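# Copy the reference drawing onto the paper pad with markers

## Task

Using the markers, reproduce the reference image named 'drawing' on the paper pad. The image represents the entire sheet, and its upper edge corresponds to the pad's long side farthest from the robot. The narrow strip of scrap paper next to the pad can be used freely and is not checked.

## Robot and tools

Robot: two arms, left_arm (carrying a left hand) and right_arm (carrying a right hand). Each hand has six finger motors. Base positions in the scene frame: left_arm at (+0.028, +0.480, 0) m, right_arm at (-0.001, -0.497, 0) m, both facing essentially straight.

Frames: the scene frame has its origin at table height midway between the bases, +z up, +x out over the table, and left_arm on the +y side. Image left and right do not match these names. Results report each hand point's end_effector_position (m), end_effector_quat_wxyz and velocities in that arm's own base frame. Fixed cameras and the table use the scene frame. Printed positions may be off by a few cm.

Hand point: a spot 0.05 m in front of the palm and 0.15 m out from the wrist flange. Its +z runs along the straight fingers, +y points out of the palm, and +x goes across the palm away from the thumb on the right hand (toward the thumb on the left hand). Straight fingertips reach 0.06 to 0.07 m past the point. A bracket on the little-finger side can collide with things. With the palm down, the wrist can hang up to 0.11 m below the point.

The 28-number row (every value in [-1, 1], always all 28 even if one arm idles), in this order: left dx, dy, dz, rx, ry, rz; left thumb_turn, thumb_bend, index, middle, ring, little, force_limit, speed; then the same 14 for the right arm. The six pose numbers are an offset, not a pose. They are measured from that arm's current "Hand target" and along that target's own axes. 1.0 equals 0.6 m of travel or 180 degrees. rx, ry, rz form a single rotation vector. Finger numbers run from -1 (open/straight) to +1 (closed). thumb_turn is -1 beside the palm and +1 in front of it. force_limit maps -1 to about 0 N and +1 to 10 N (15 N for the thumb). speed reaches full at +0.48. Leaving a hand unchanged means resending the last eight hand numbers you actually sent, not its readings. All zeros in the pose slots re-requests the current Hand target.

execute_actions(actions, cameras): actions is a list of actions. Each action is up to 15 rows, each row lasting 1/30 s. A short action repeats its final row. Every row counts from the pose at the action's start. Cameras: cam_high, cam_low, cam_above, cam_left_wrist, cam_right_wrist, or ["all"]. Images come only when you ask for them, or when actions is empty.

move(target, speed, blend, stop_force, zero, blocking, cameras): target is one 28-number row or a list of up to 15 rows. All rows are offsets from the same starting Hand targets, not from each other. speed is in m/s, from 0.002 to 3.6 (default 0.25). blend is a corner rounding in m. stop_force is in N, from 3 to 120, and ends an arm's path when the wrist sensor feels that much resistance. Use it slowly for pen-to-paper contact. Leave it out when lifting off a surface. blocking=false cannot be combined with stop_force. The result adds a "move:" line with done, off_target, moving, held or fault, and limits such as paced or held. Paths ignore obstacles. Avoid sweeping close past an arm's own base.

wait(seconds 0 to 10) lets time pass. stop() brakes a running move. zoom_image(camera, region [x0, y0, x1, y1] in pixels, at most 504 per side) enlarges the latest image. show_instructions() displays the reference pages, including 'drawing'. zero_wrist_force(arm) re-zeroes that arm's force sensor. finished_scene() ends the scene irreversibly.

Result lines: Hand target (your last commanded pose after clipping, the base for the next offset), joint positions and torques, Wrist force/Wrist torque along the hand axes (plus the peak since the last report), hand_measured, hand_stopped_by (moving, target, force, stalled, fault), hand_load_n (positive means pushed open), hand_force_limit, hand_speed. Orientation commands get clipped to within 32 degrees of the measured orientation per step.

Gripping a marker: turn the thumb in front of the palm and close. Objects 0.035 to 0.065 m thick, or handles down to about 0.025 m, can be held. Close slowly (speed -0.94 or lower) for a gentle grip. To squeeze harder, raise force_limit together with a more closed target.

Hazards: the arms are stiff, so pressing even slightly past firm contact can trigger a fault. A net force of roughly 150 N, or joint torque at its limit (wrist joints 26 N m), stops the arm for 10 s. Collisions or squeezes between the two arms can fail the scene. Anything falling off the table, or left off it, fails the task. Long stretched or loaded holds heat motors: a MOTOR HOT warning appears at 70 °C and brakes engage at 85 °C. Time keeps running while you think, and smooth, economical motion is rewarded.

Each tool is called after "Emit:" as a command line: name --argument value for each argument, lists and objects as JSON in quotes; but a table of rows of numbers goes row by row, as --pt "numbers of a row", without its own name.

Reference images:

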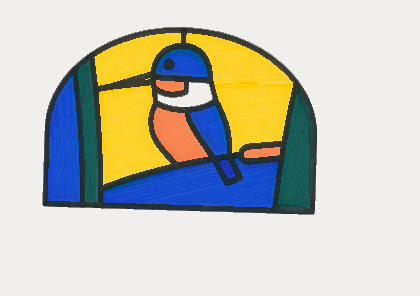

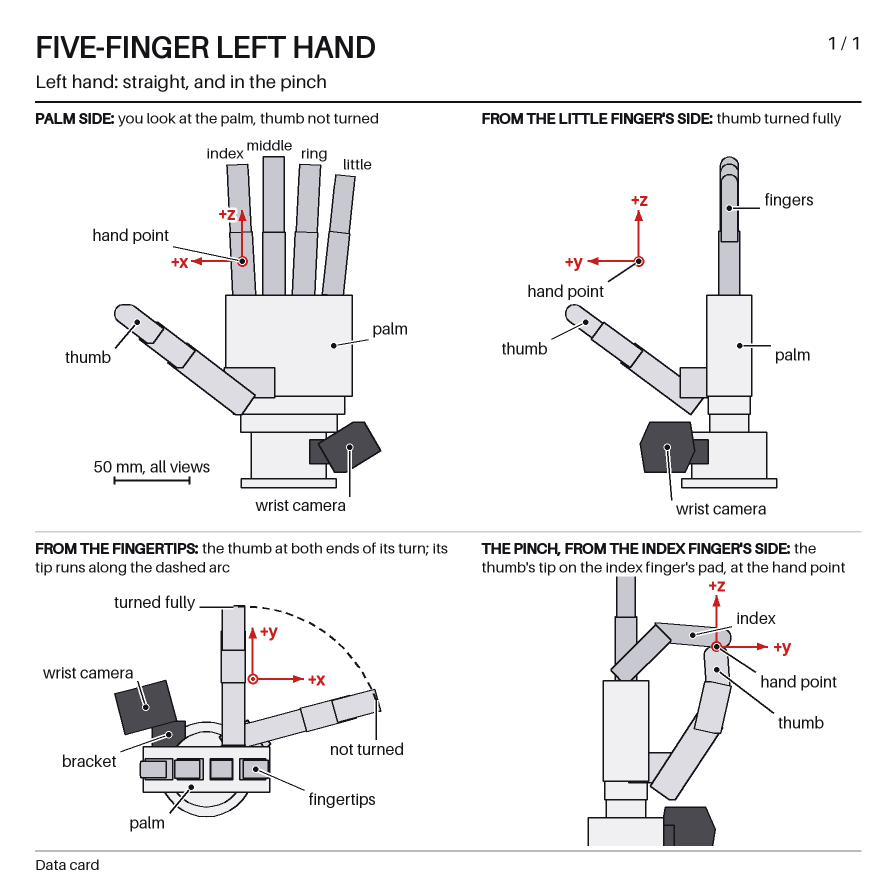

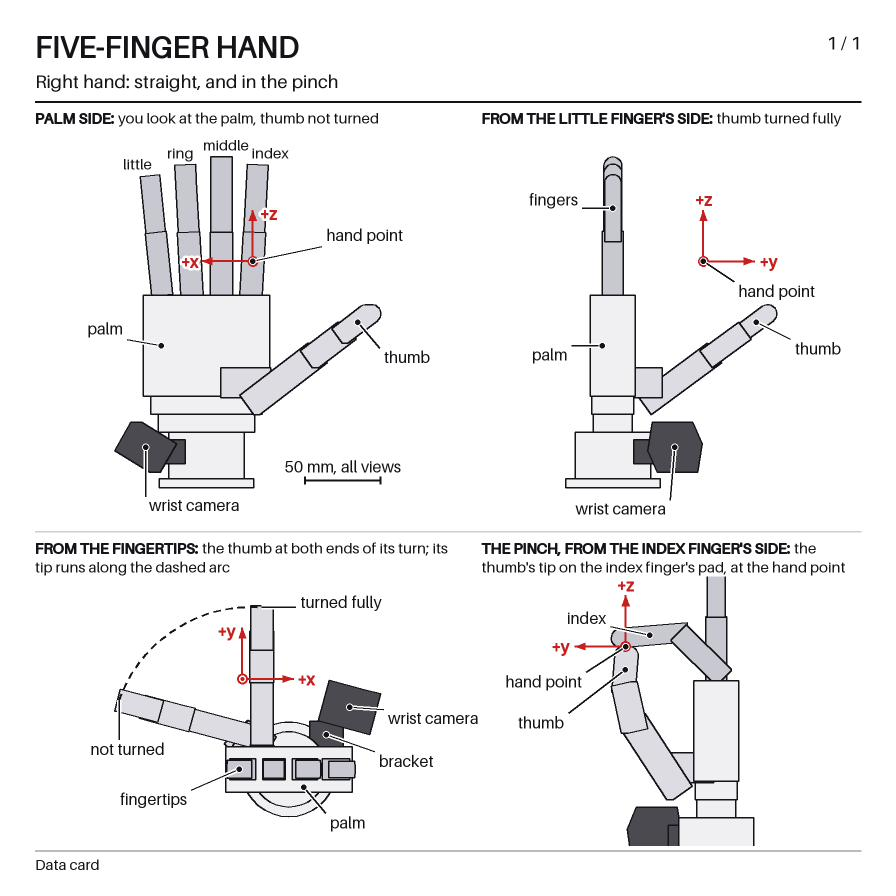

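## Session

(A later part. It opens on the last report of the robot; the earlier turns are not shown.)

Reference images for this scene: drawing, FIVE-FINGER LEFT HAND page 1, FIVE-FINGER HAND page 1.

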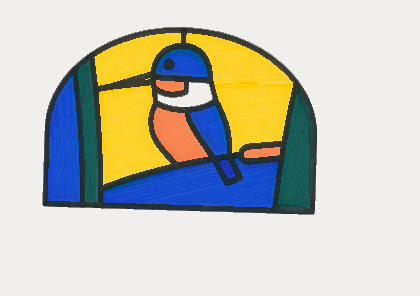

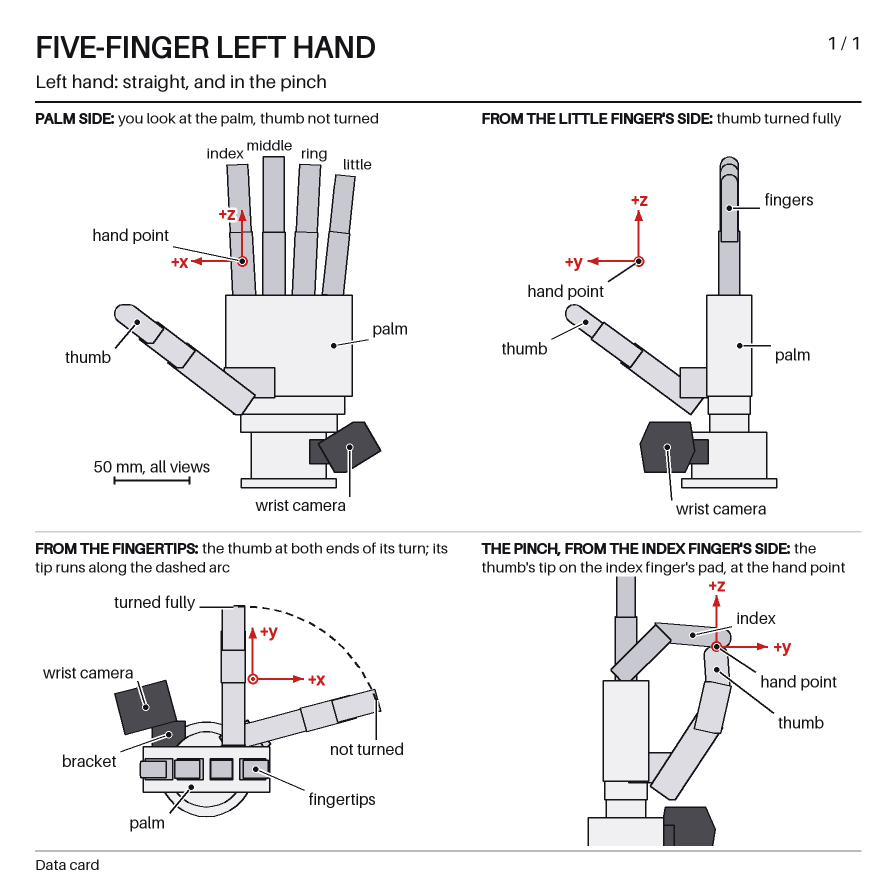

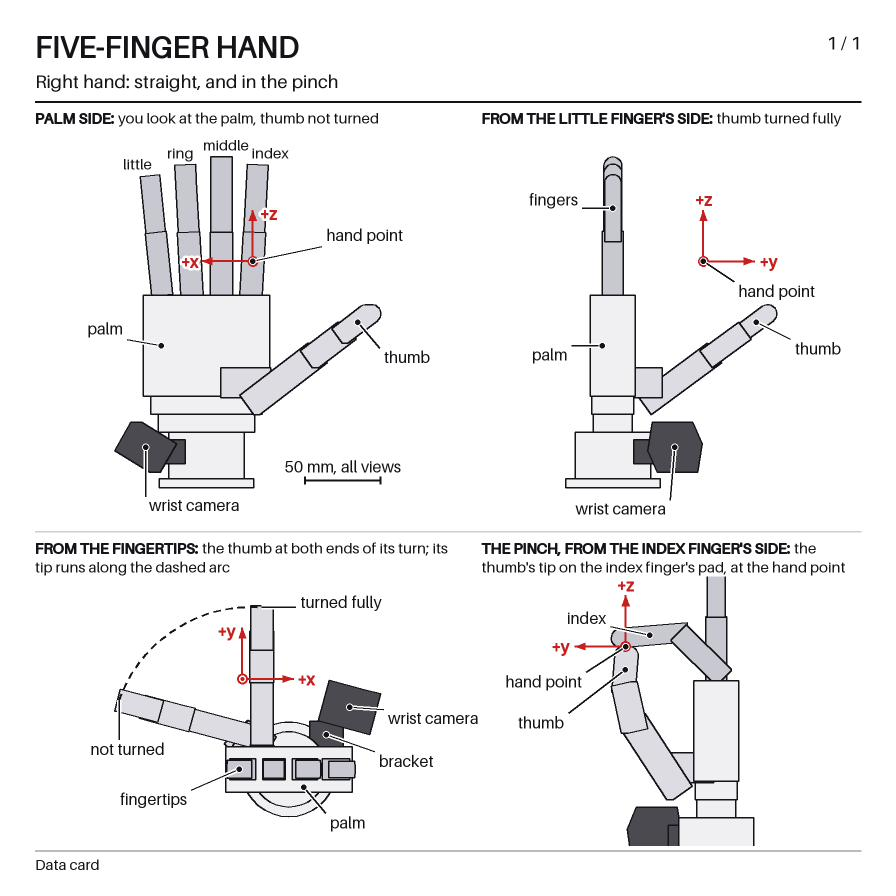

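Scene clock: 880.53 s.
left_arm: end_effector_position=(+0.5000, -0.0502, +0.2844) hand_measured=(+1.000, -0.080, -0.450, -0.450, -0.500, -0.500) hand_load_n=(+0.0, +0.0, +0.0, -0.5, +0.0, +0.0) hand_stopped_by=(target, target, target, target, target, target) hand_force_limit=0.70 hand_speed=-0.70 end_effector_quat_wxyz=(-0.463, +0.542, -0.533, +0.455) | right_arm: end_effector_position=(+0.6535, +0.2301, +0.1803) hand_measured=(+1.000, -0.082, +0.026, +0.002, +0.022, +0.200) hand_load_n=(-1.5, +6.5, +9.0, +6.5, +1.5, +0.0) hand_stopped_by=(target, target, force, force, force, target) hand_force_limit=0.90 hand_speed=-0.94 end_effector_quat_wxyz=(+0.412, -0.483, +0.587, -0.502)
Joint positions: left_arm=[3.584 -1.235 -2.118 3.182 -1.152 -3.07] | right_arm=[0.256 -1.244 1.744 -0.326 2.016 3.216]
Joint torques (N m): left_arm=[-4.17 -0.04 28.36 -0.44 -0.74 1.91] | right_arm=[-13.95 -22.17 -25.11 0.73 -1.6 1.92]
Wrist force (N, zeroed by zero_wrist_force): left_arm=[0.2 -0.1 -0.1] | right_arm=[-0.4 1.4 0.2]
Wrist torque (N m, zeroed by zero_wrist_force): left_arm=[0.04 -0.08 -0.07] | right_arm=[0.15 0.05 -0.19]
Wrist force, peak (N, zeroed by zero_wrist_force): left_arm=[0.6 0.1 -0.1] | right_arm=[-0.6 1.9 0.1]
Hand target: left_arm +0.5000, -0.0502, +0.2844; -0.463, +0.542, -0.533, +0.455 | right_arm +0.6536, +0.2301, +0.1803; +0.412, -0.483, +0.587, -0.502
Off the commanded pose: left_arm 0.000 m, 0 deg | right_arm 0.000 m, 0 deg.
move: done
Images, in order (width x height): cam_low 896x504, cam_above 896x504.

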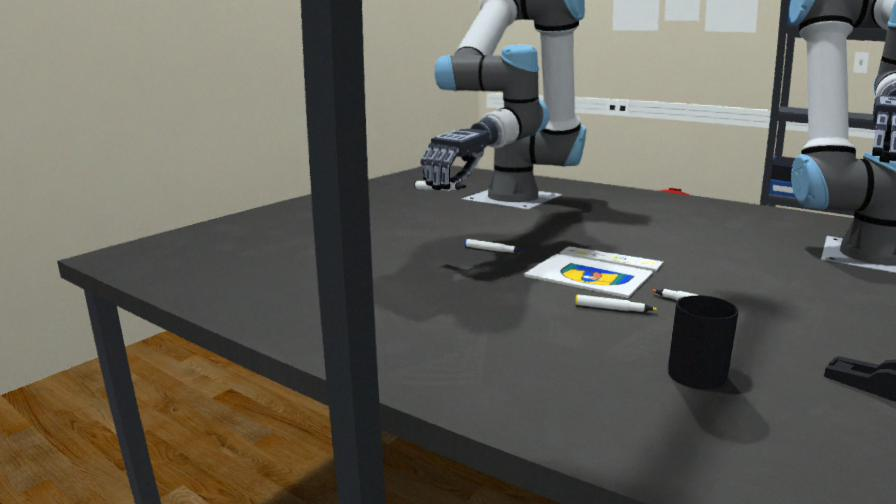

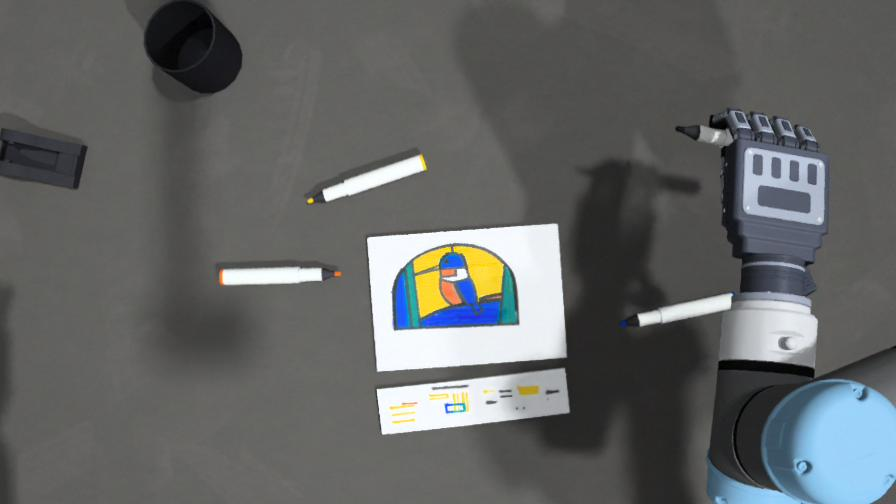

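Emit:
move --target '[0,0,0,0,0,0,1,-0.08,-0.45,-0.45,-0.5,-0.5,0.7,-0.7,0,0.2288,0.0362,0,0,0,1,-0.08,0.65,0.5,0.3,0.2,0.9,-0.94]' --speed 0.15

Emit:
zero_wrist_force --arm "right_arm"

Emit:
move --target '[0,0,0,0,0,0,1,-0.08,-0.45,-0.45,-0.5,-0.5,0.7,-0.7,0,0.0490,0.00776,0,0,0,1,-0.08,0.65,0.5,0.3,0.2,0.9,-0.94]' --speed 0.008 --stop_force 3 --cameras '["cam_above", "cam_low"]'

Emit:
zoom_image --camera "cam_low" --region '[390, 180, 540, 290]'

Scene clock: 882.27 s.
left_arm: end_effector_position=(+0.5000, -0.0502, +0.2844) hand_measured=(+1.000, -0.080, -0.450, -0.450, -0.500, -0.500) hand_load_n=(+0.0, +0.0, +0.0, +0.0, +0.0, +0.0) hand_stopped_by=(target, target, target, target, target, target) hand_force_limit=0.70 hand_speed=-0.70 end_effector_quat_wxyz=(-0.463, +0.542, -0.533, +0.455) | right_arm: end_effector_position=(+0.6535, +0.2299, +0.0413) hand_measured=(+1.000, -0.082, +0.026, +0.002, +0.022, +0.200) hand_load_n=(-1.5, +6.5, +9.5, +6.5, +1.5, +0.0) hand_stopped_by=(target, target, force, force, force, target) hand_force_limit=0.90 hand_speed=-0.94 end_effector_quat_wxyz=(+0.412, -0.483, +0.587, -0.502)
Joint positions: left_arm=[3.584 -1.235 -2.118 3.182 -1.152 -3.07] | right_arm=[0.255 -1.036 1.869 -0.659 2.016 3.216]
Joint torques (N m): left_arm=[-4.28 -0.36 28.93 -0.46 -0.52 1.76] | right_arm=[-9.05 -26.62 -4.76 -2.88 -1.47 -2.29]
Wrist force (N, zeroed by zero_wrist_force): left_arm=[0.3 0.0 0.2] | right_arm=[-0.2 1.4 0.3]
Wrist torque (N m, zeroed by zero_wrist_force): left_arm=[0.04 -0.08 -0.07] | right_arm=[0.16 0.04 -0.13]
Wrist force, peak (N, zeroed by zero_wrist_force): left_arm=[0.5 0.2 0.2] | right_arm=[-0.1 2.6 0.4]
Hand target: left_arm +0.5000, -0.0502, +0.2844; -0.463, +0.542, -0.533, +0.455 | right_arm +0.6535, +0.2299, +0.0413; +0.412, -0.483, +0.587, -0.502
Off the commanded pose: left_arm 0.000 m, 0 deg | right_arm 0.000 m, 0 deg.
move: done

Wrist force sensor zeroed.

Scene clock: 885.37 s.
left_arm: end_effector_position=(+0.5000, -0.0502, +0.2844) hand_measured=(+1.000, -0.080, -0.450, -0.450, -0.500, -0.500) hand_load_n=(+0.0, +0.0, +0.0, +0.0, +0.0, +0.0) hand_stopped_by=(target, target, target, target, target, target) hand_force_limit=0.70 hand_speed=-0.70 end_effector_quat_wxyz=(-0.463, +0.542, -0.533, +0.455) | right_arm: end_effector_position=(+0.6535, +0.2299, +0.0268) hand_measured=(+1.000, -0.082, +0.026, +0.002, +0.022, +0.200) hand_load_n=(-2.0, +6.5, +9.0, +6.5, +2.0, +0.0) hand_stopped_by=(target, target, force, force, force, target) hand_force_limit=0.90 hand_speed=-0.94 end_effector_quat_wxyz=(+0.412, -0.483, +0.587, -0.502)
Joint positions: left_arm=[3.584 -1.235 -2.118 3.182 -1.152 -3.07] | right_arm=[0.255 -1.01 1.875 -0.692 2.016 3.216]
Joint torques (N m): left_arm=[-4.18 -0.11 29.19 -0.18 -0.79 1.48] | right_arm=[-0.81 -40.12 -20.43 1 -1.13 -1.72]
Wrist force (N, zeroed by zero_wrist_force): left_arm=[0.2 0.0 0.0] | right_arm=[0.3 -2.3 -0.5]
Wrist torque (N m, zeroed by zero_wrist_force): left_arm=[0.05 -0.07 -0.07] | right_arm=[-0.04 -0.01 -0.17]
Wrist force, peak (N, zeroed by zero_wrist_force): left_arm=[0.5 0.3 -0.2] | right_arm=[-0.8 -4.7 -0.6]
Hand target: left_arm +0.5000, -0.0502, +0.2844; -0.463, +0.542, -0.533, +0.455 | right_arm +0.6535, +0.2299, +0.0268; +0.412, -0.483, +0.587, -0.502 (not the last commanded pose)
Off the commanded pose: left_arm 0.000 m, 0 deg | right_arm 0.015 m, 0 deg.
move: contact (right_arm)
Images, in order (width x height): cam_low 896x504, cam_above 896x504.

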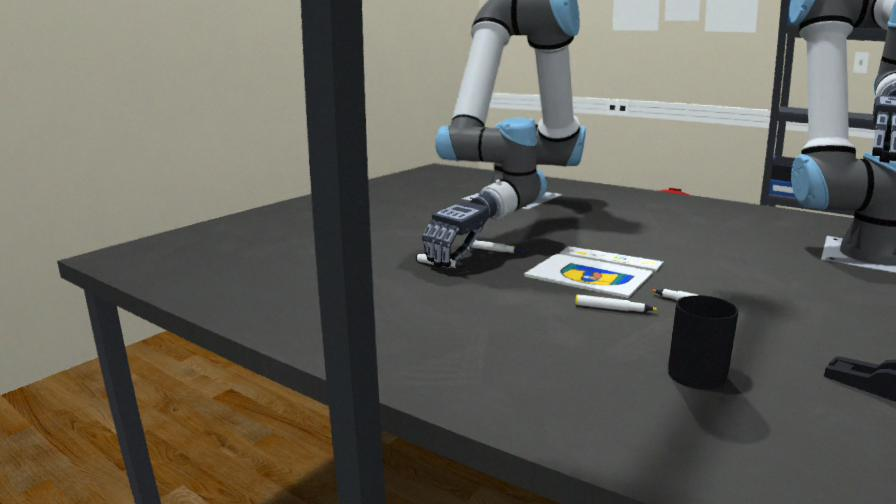

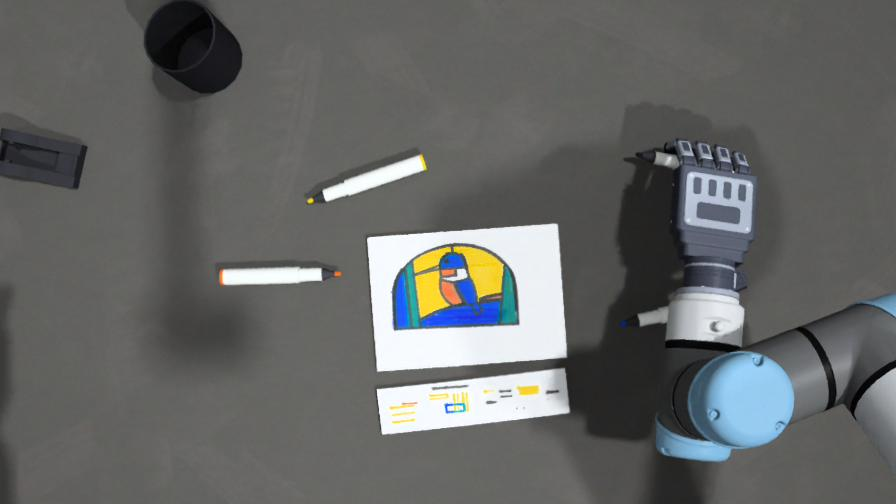

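Scaled by 3.360 from the camera's 896x504 image, which has a finer 1280x720 frame.

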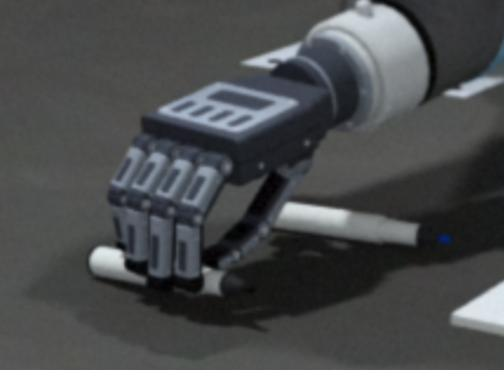

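Emit:
move --target '[0,0,0,0,0,0,1,-0.08,-0.45,-0.45,-0.5,-0.5,0.7,-0.7,0,-0.0082,-0.0013,0,0,-0.0522,1,-0.08,0.65,0.5,0.3,0.2,0.9,-0.94]' --speed 0.1

Emit:
zero_wrist_force --arm "right_arm"

Emit:
move --target '[0,0,0,0,0,0,1,-0.08,-0.45,-0.45,-0.5,-0.5,0.7,-0.7,-0.0062,0.0370,0.0060,0,0,0,1,-0.08,0.65,0.5,0.3,0.2,0.9,-0.94]' --speed 0.008 --stop_force 3 --cameras '["cam_above", "cam_low"]'

Emit:
zoom_image --camera "cam_low" --region '[390, 180, 540, 290]'

Scene clock: 887.30 s.
left_arm: end_effector_position=(+0.5000, -0.0502, +0.2844) hand_measured=(+1.000, -0.080, -0.450, -0.450, -0.500, -0.500) hand_load_n=(+0.0, +0.0, +0.0, +0.0, +0.0, +0.0) hand_stopped_by=(target, target, target, target, target, target) hand_force_limit=0.70 hand_speed=-0.70 end_effector_quat_wxyz=(-0.463, +0.542, -0.533, +0.455) | right_arm: end_effector_position=(+0.6535, +0.2299, +0.0318) hand_measured=(+1.000, -0.082, +0.026, +0.002, +0.022, +0.200) hand_load_n=(-1.5, +6.5, +9.0, +6.5, +1.5, -0.5) hand_stopped_by=(target, target, force, force, force, target) hand_force_limit=0.90 hand_speed=-0.94 end_effector_quat_wxyz=(-0.369, +0.529, -0.546, +0.534)
Joint positions: left_arm=[3.584 -1.235 -2.118 3.182 -1.152 -3.07] | right_arm=[0.274 -1.014 1.848 -0.659 2.035 3.056]
Joint torques (N m): left_arm=[-3.09 0.86 29.85 -0.26 -0.55 1.62] | right_arm=[9.34 -41.1 -21.25 0.65 1.55 -2.51]
Wrist force (N, zeroed by zero_wrist_force): left_arm=[0.3 0.1 0.0] | right_arm=[-0.4 -0.1 0.0]
Wrist torque (N m, zeroed by zero_wrist_force): left_arm=[0.06 -0.08 -0.07] | right_arm=[-0.02 0.06 0.10]
Wrist force, peak (N, zeroed by zero_wrist_force): left_arm=[0.5 0.2 -0.3] | right_arm=[0.1 -2.6 0.0]
Hand target: left_arm +0.5000, -0.0502, +0.2844; -0.463, +0.542, -0.533, +0.455 | right_arm +0.6535, +0.2299, +0.0318; -0.369, +0.529, -0.546, +0.534
Off the commanded pose: left_arm 0.000 m, 0 deg | right_arm 0.000 m, 0 deg.
move: done

Wrist force sensor zeroed.

Scene clock: 890.47 s.
left_arm: end_effector_position=(+0.5000, -0.0502, +0.2844) hand_measured=(+1.000, -0.080, -0.450, -0.450, -0.500, -0.500) hand_load_n=(+0.0, +0.0, -0.5, +0.0, -0.5, +0.0) hand_stopped_by=(target, target, target, target, target, target) hand_force_limit=0.70 hand_speed=-0.70 end_effector_quat_wxyz=(-0.463, +0.542, -0.533, +0.455) | right_arm: end_effector_position=(+0.6535, +0.2299, +0.0155) hand_measured=(+1.000, -0.082, +0.026, +0.002, +0.022, +0.200) hand_load_n=(-1.5, +5.5, +9.0, +6.5, +2.0, +0.0) hand_stopped_by=(target, target, force, force, force, target) hand_force_limit=0.90 hand_speed=-0.94 end_effector_quat_wxyz=(-0.369, +0.529, -0.546, +0.534)
Joint positions: left_arm=[3.584 -1.235 -2.118 3.182 -1.152 -3.07] | right_arm=[0.275 -0.984 1.854 -0.695 2.035 3.056]
Joint torques (N m): left_arm=[-2.62 0.48 27.74 -0.39 -0.79 1.78] | right_arm=[9.33 -40.98 -19.54 1.11 -0.62 -2.13]
Wrist force (N, zeroed by zero_wrist_force): left_arm=[0.2 0.0 -0.1] | right_arm=[0.8 -2.6 -0.4]
Wrist torque (N m, zeroed by zero_wrist_force): left_arm=[0.06 -0.07 -0.07] | right_arm=[-0.05 -0.06 0.00]
Wrist force, peak (N, zeroed by zero_wrist_force): left_arm=[0.6 0.1 -0.2] | right_arm=[2.3 -6.5 -1.0]
Hand target: left_arm +0.5000, -0.0502, +0.2844; -0.463, +0.542, -0.533, +0.455 | right_arm +0.6536, +0.2299, +0.0155; -0.369, +0.529, -0.546, +0.534 (not the last commanded pose)
Off the commanded pose: left_arm 0.000 m, 0 deg | right_arm 0.007 m, 0 deg.
move: contact (right_arm)
Images, in order (width x height): cam_low 896x504, cam_above 896x504.

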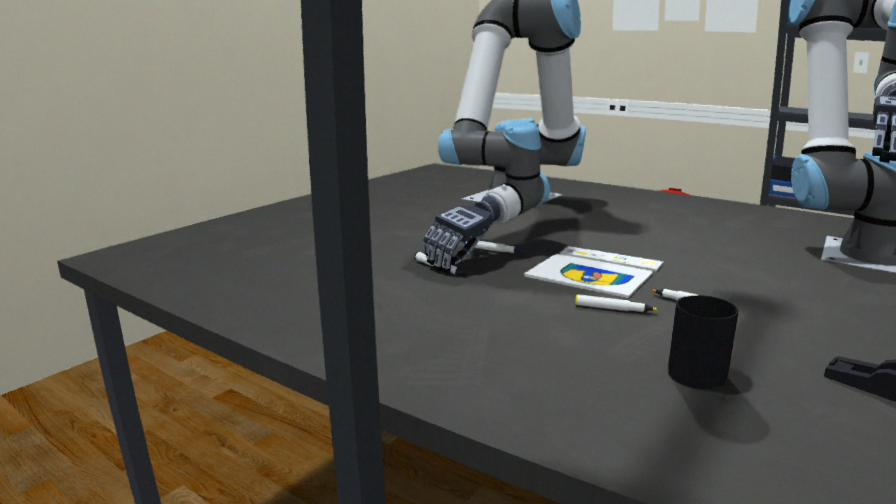

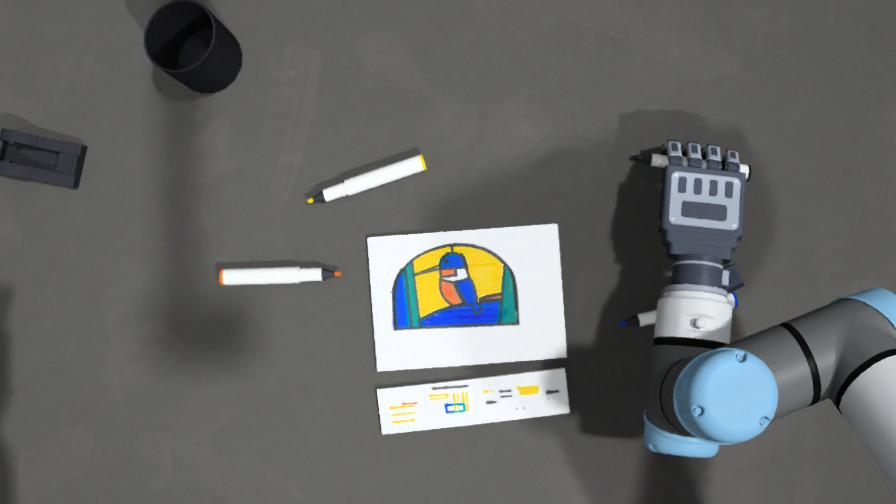

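Scaled by 3.360 from the camera's 896x504 image, which has a finer 1280x720 frame.

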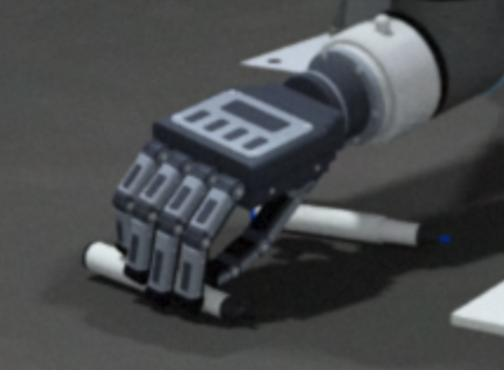

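Emit:
execute_actions --actions '[[[0,0,0,0,0,0,1,-0.08,-0.45,-0.45,-0.5,-0.5,0.7,-0.7,0,0,0,0,0,0,1,-0.08,-0.45,-0.45,-0.5,-0.5,0.7,-0.7]],[[0,0,0,0,0,0,1,-0.08,-0.45,-0.45,-0.5,-0.5,0.7,-0.7,0,0,0,0,0,0,1,-0.08,-0.45,-0.45,-0.5,-0.5,0.7,-0.7]],[[0,0,0,0,0,0,1,-0.08,-0.45,-0.45,-0.5,-0.5,0.7,-0.7,0,0,0,0,0,0,1,-0.08,-0.45,-0.45,-0.5,-0.5,0.7,-0.7]],[[0,0,0,0,0,0,1,-0.08,-0.45,-0.45,-0.5,-0.5,0.7,-0.7,0,0,0,0,0,0,1,-0.08,-0.45,-0.45,-0.5,-0.5,0.7,-0.7]]]' --cameras '["cam_above", "cam_low"]'

Emit:
zoom_image --camera "cam_low" --region '[390, 180, 540, 290]'

Scene clock: 892.97 s.
left_arm: end_effector_position=(+0.5000, -0.0502, +0.2844) hand_measured=(+1.000, -0.080, -0.450, -0.450, -0.500, -0.500) hand_load_n=(+0.0, +0.0, +0.0, +0.0, +0.0, +0.0) hand_stopped_by=(target, target, target, target, target, target) hand_force_limit=0.70 hand_speed=-0.70 end_effector_quat_wxyz=(-0.463, +0.542, -0.533, +0.455) | right_arm: end_effector_position=(+0.6536, +0.2299, +0.0155) hand_measured=(+1.000, -0.080, -0.450, -0.450, -0.500, -0.500) hand_load_n=(+0.0, +0.0, +0.0, +0.0, +0.0, +0.0) hand_stopped_by=(target, target, target, target, target, target) hand_force_limit=0.70 hand_speed=-0.70 end_effector_quat_wxyz=(-0.369, +0.529, -0.546, +0.534)
Joint positions: left_arm=[3.584 -1.235 -2.118 3.182 -1.152 -3.07] | right_arm=[0.275 -0.984 1.854 -0.695 2.035 3.056]
Joint torques (N m): left_arm=[-4.45 0.56 28.82 -0.18 -0.68 1.84] | right_arm=[7.26 -41.56 -19.68 -2.36 -1.3 -1.81]
Wrist force (N, zeroed by zero_wrist_force): left_arm=[0.3 0.0 -0.2] | right_arm=[0.2 0.1 0.1]
Wrist torque (N m, zeroed by zero_wrist_force): left_arm=[0.05 -0.08 -0.07] | right_arm=[0.02 -0.04 0.01]
Wrist force, peak (N, zeroed by zero_wrist_force): left_arm=[0.6 -0.1 -0.2] | right_arm=[0.8 -2.6 -0.3]
Hand target: left_arm +0.5000, -0.0502, +0.2844; -0.463, +0.542, -0.533, +0.455 | right_arm +0.6536, +0.2299, +0.0155; -0.369, +0.529, -0.546, +0.534
Off the commanded pose: left_arm 0.000 m, 0 deg | right_arm 0.000 m, 0 deg.
Images, in order (width x height): cam_low 896x504, cam_above 896x504.

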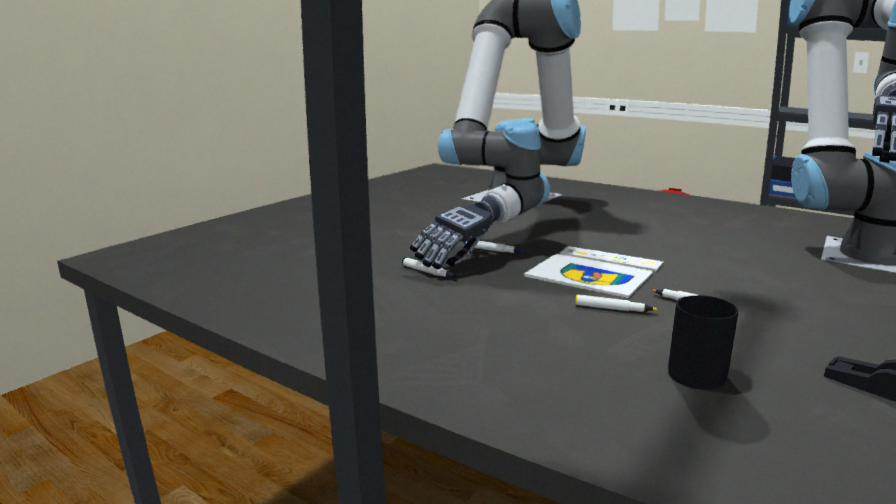

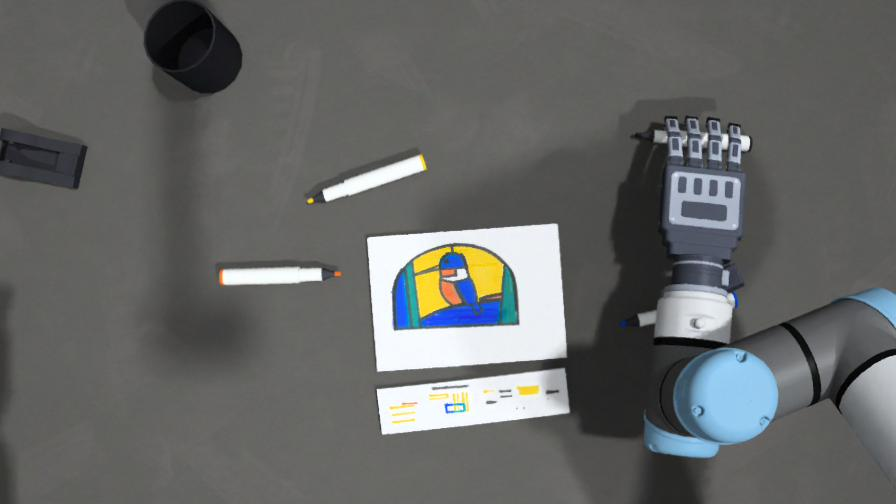

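Scaled by 3.360 from the camera's 896x504 image, which has a finer 1280x720 frame.

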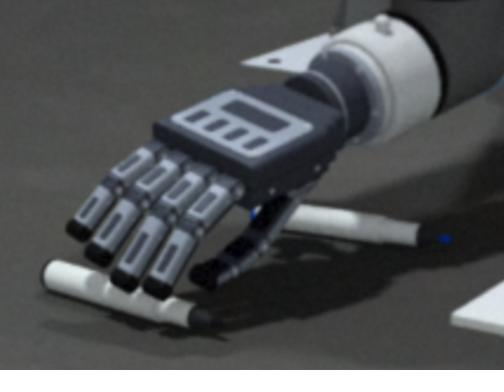

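Emit:
move --target '[0,0,0,0,0,0,1,-0.08,-0.45,-0.45,-0.5,-0.5,0.7,-0.7,0.03226,-0.19488,-0.03128,0,0,0,1,-0.08,-0.45,-0.45,-0.5,-0.5,0.7,-0.7]' --speed 0.12

Emit:
move --target '[0,0,0,0,0,0,1,-0.08,-0.45,-0.45,-0.5,-0.5,0.7,-0.7,0.29,-0.25,-0.12,0,0,0.0522,1,-0.08,-0.45,-0.45,-0.5,-0.5,0.7,-0.7]' --speed 0.3 --cameras '["all"]'

Emit:
zoom_image --camera "cam_above" --region '[365, 225, 545, 350]'

Scene clock: 894.77 s.
left_arm: end_effector_position=(+0.5000, -0.0502, +0.2844) hand_measured=(+1.000, -0.080, -0.450, -0.450, -0.500, -0.500) hand_load_n=(+0.0, +0.0, +0.0, +0.0, +0.0, +0.0) hand_stopped_by=(target, target, target, target, target, target) hand_force_limit=0.70 hand_speed=-0.70 end_effector_quat_wxyz=(-0.463, +0.542, -0.533, +0.455) | right_arm: end_effector_position=(+0.6536, +0.2301, +0.1355) hand_measured=(+1.000, -0.080, -0.450, -0.450, -0.500, -0.500) hand_load_n=(+0.0, +0.0, +0.0, +0.0, +0.0, +0.0) hand_stopped_by=(target, target, target, target, target, target) hand_force_limit=0.70 hand_speed=-0.70 end_effector_quat_wxyz=(-0.369, +0.529, -0.546, +0.534)
Joint positions: left_arm=[3.584 -1.235 -2.118 3.182 -1.152 -3.07] | right_arm=[0.275 -1.178 1.769 -0.416 2.035 3.056]
Joint torques (N m): left_arm=[-4 0.93 27.74 -0.33 -0.59 1.68] | right_arm=[8.98 -39.96 -24.46 0.67 1.79 2.08]
Wrist force (N, zeroed by zero_wrist_force): left_arm=[0.4 0.1 -0.3] | right_arm=[0.4 0.0 -0.1]
Wrist torque (N m, zeroed by zero_wrist_force): left_arm=[0.08 -0.11 -0.06] | right_arm=[0.01 -0.07 0.00]
Wrist force, peak (N, zeroed by zero_wrist_force): left_arm=[0.5 -0.3 0.0] | right_arm=[0.2 1.2 0.1]
Hand target: left_arm +0.5000, -0.0502, +0.2844; -0.463, +0.542, -0.533, +0.455 | right_arm +0.6536, +0.2301, +0.1355; -0.369, +0.529, -0.546, +0.534
Off the commanded pose: left_arm 0.000 m, 0 deg | right_arm 0.000 m, 0 deg.
move: done

Scene clock: 896.23 s.
left_arm: end_effector_position=(+0.5000, -0.0502, +0.2844) hand_measured=(+1.000, -0.080, -0.450, -0.450, -0.500, -0.500) hand_load_n=(+0.0, +0.0, +0.0, +0.0, +0.0, +0.0) hand_stopped_by=(target, target, target, target, target, target) hand_force_limit=0.70 hand_speed=-0.70 end_effector_quat_wxyz=(-0.463, +0.542, -0.533, +0.455) | right_arm: end_effector_position=(+0.5823, +0.0944, +0.3212) hand_measured=(+1.000, -0.080, -0.450, -0.450, -0.500, -0.500) hand_load_n=(+0.0, +0.0, +0.0, +0.0, +0.0, +0.0) hand_stopped_by=(target, target, target, target, target, target) hand_force_limit=0.70 hand_speed=-0.70 end_effector_quat_wxyz=(+0.412, -0.483, +0.587, -0.502)
Joint positions: left_arm=[3.584 -1.235 -2.118 3.182 -1.152 -3.07] | right_arm=[-0.067 -1.655 1.829 -0.016 1.698 3.161]
Joint torques (N m): left_arm=[-4.14 0.57 28.68 -0.11 -0.83 1.74] | right_arm=[-14 -24.98 -26.76 0.28 -1.22 2.09]
Wrist force (N, zeroed by zero_wrist_force): left_arm=[0.0 -0.2 0.2] | right_arm=[0.5 0.1 -0.2]
Wrist torque (N m, zeroed by zero_wrist_force): left_arm=[0.01 -0.04 -0.08] | right_arm=[0.04 -0.08 -0.13]
Wrist force, peak (N, zeroed by zero_wrist_force): left_arm=[0.5 0.0 0.1] | right_arm=[1.4 -1.3 -0.6]
Hand target: left_arm +0.5000, -0.0502, +0.2844; -0.463, +0.542, -0.533, +0.455 | right_arm +0.5823, +0.0944, +0.3212; +0.412, -0.483, +0.587, -0.502
Off the commanded pose: left_arm 0.000 m, 0 deg | right_arm 0.000 m, 0 deg.
move: done

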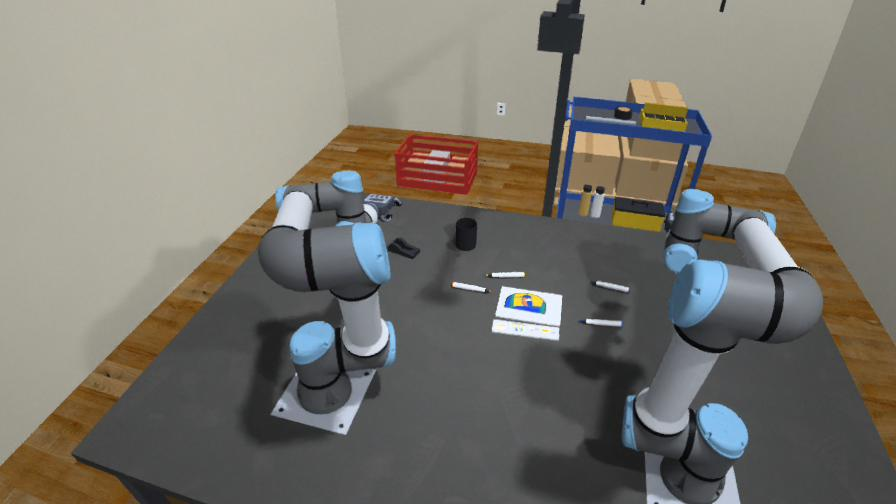

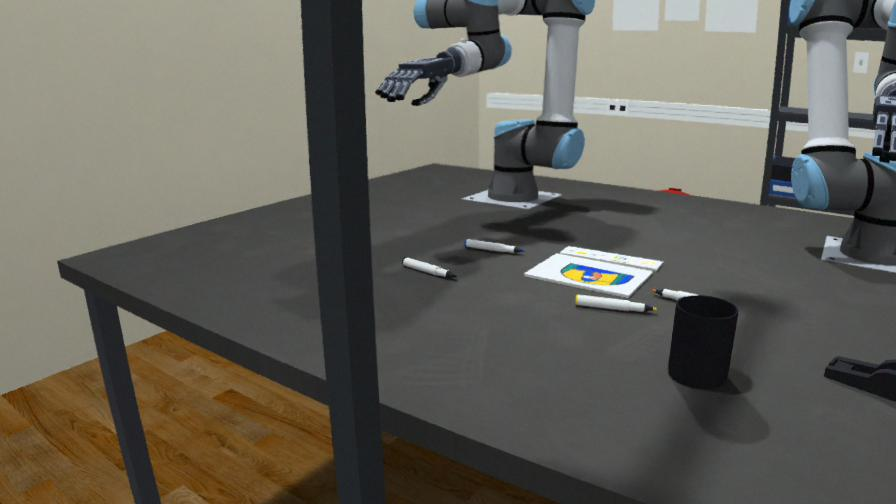

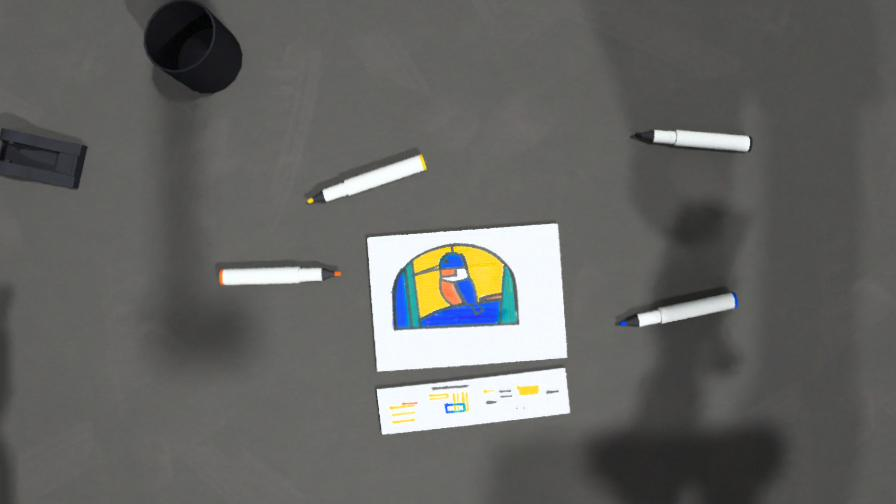

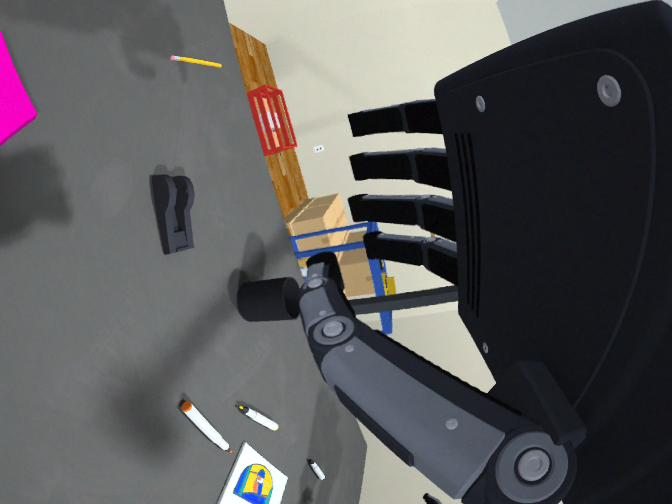

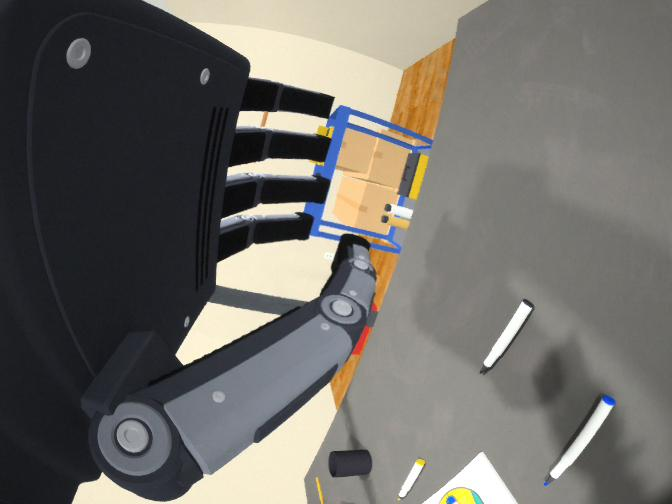

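Scaled by 2.800 from the camera's 896x504 image, which has a finer 1280x720 frame.

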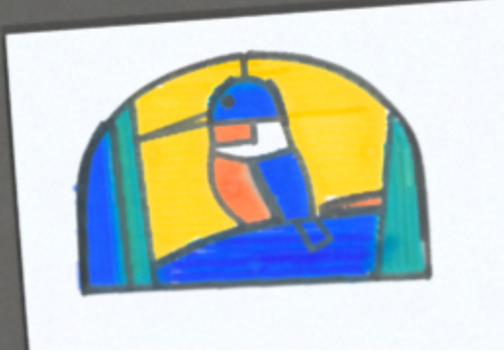

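Emit:
finished_scene --scene 1

The scene is finished.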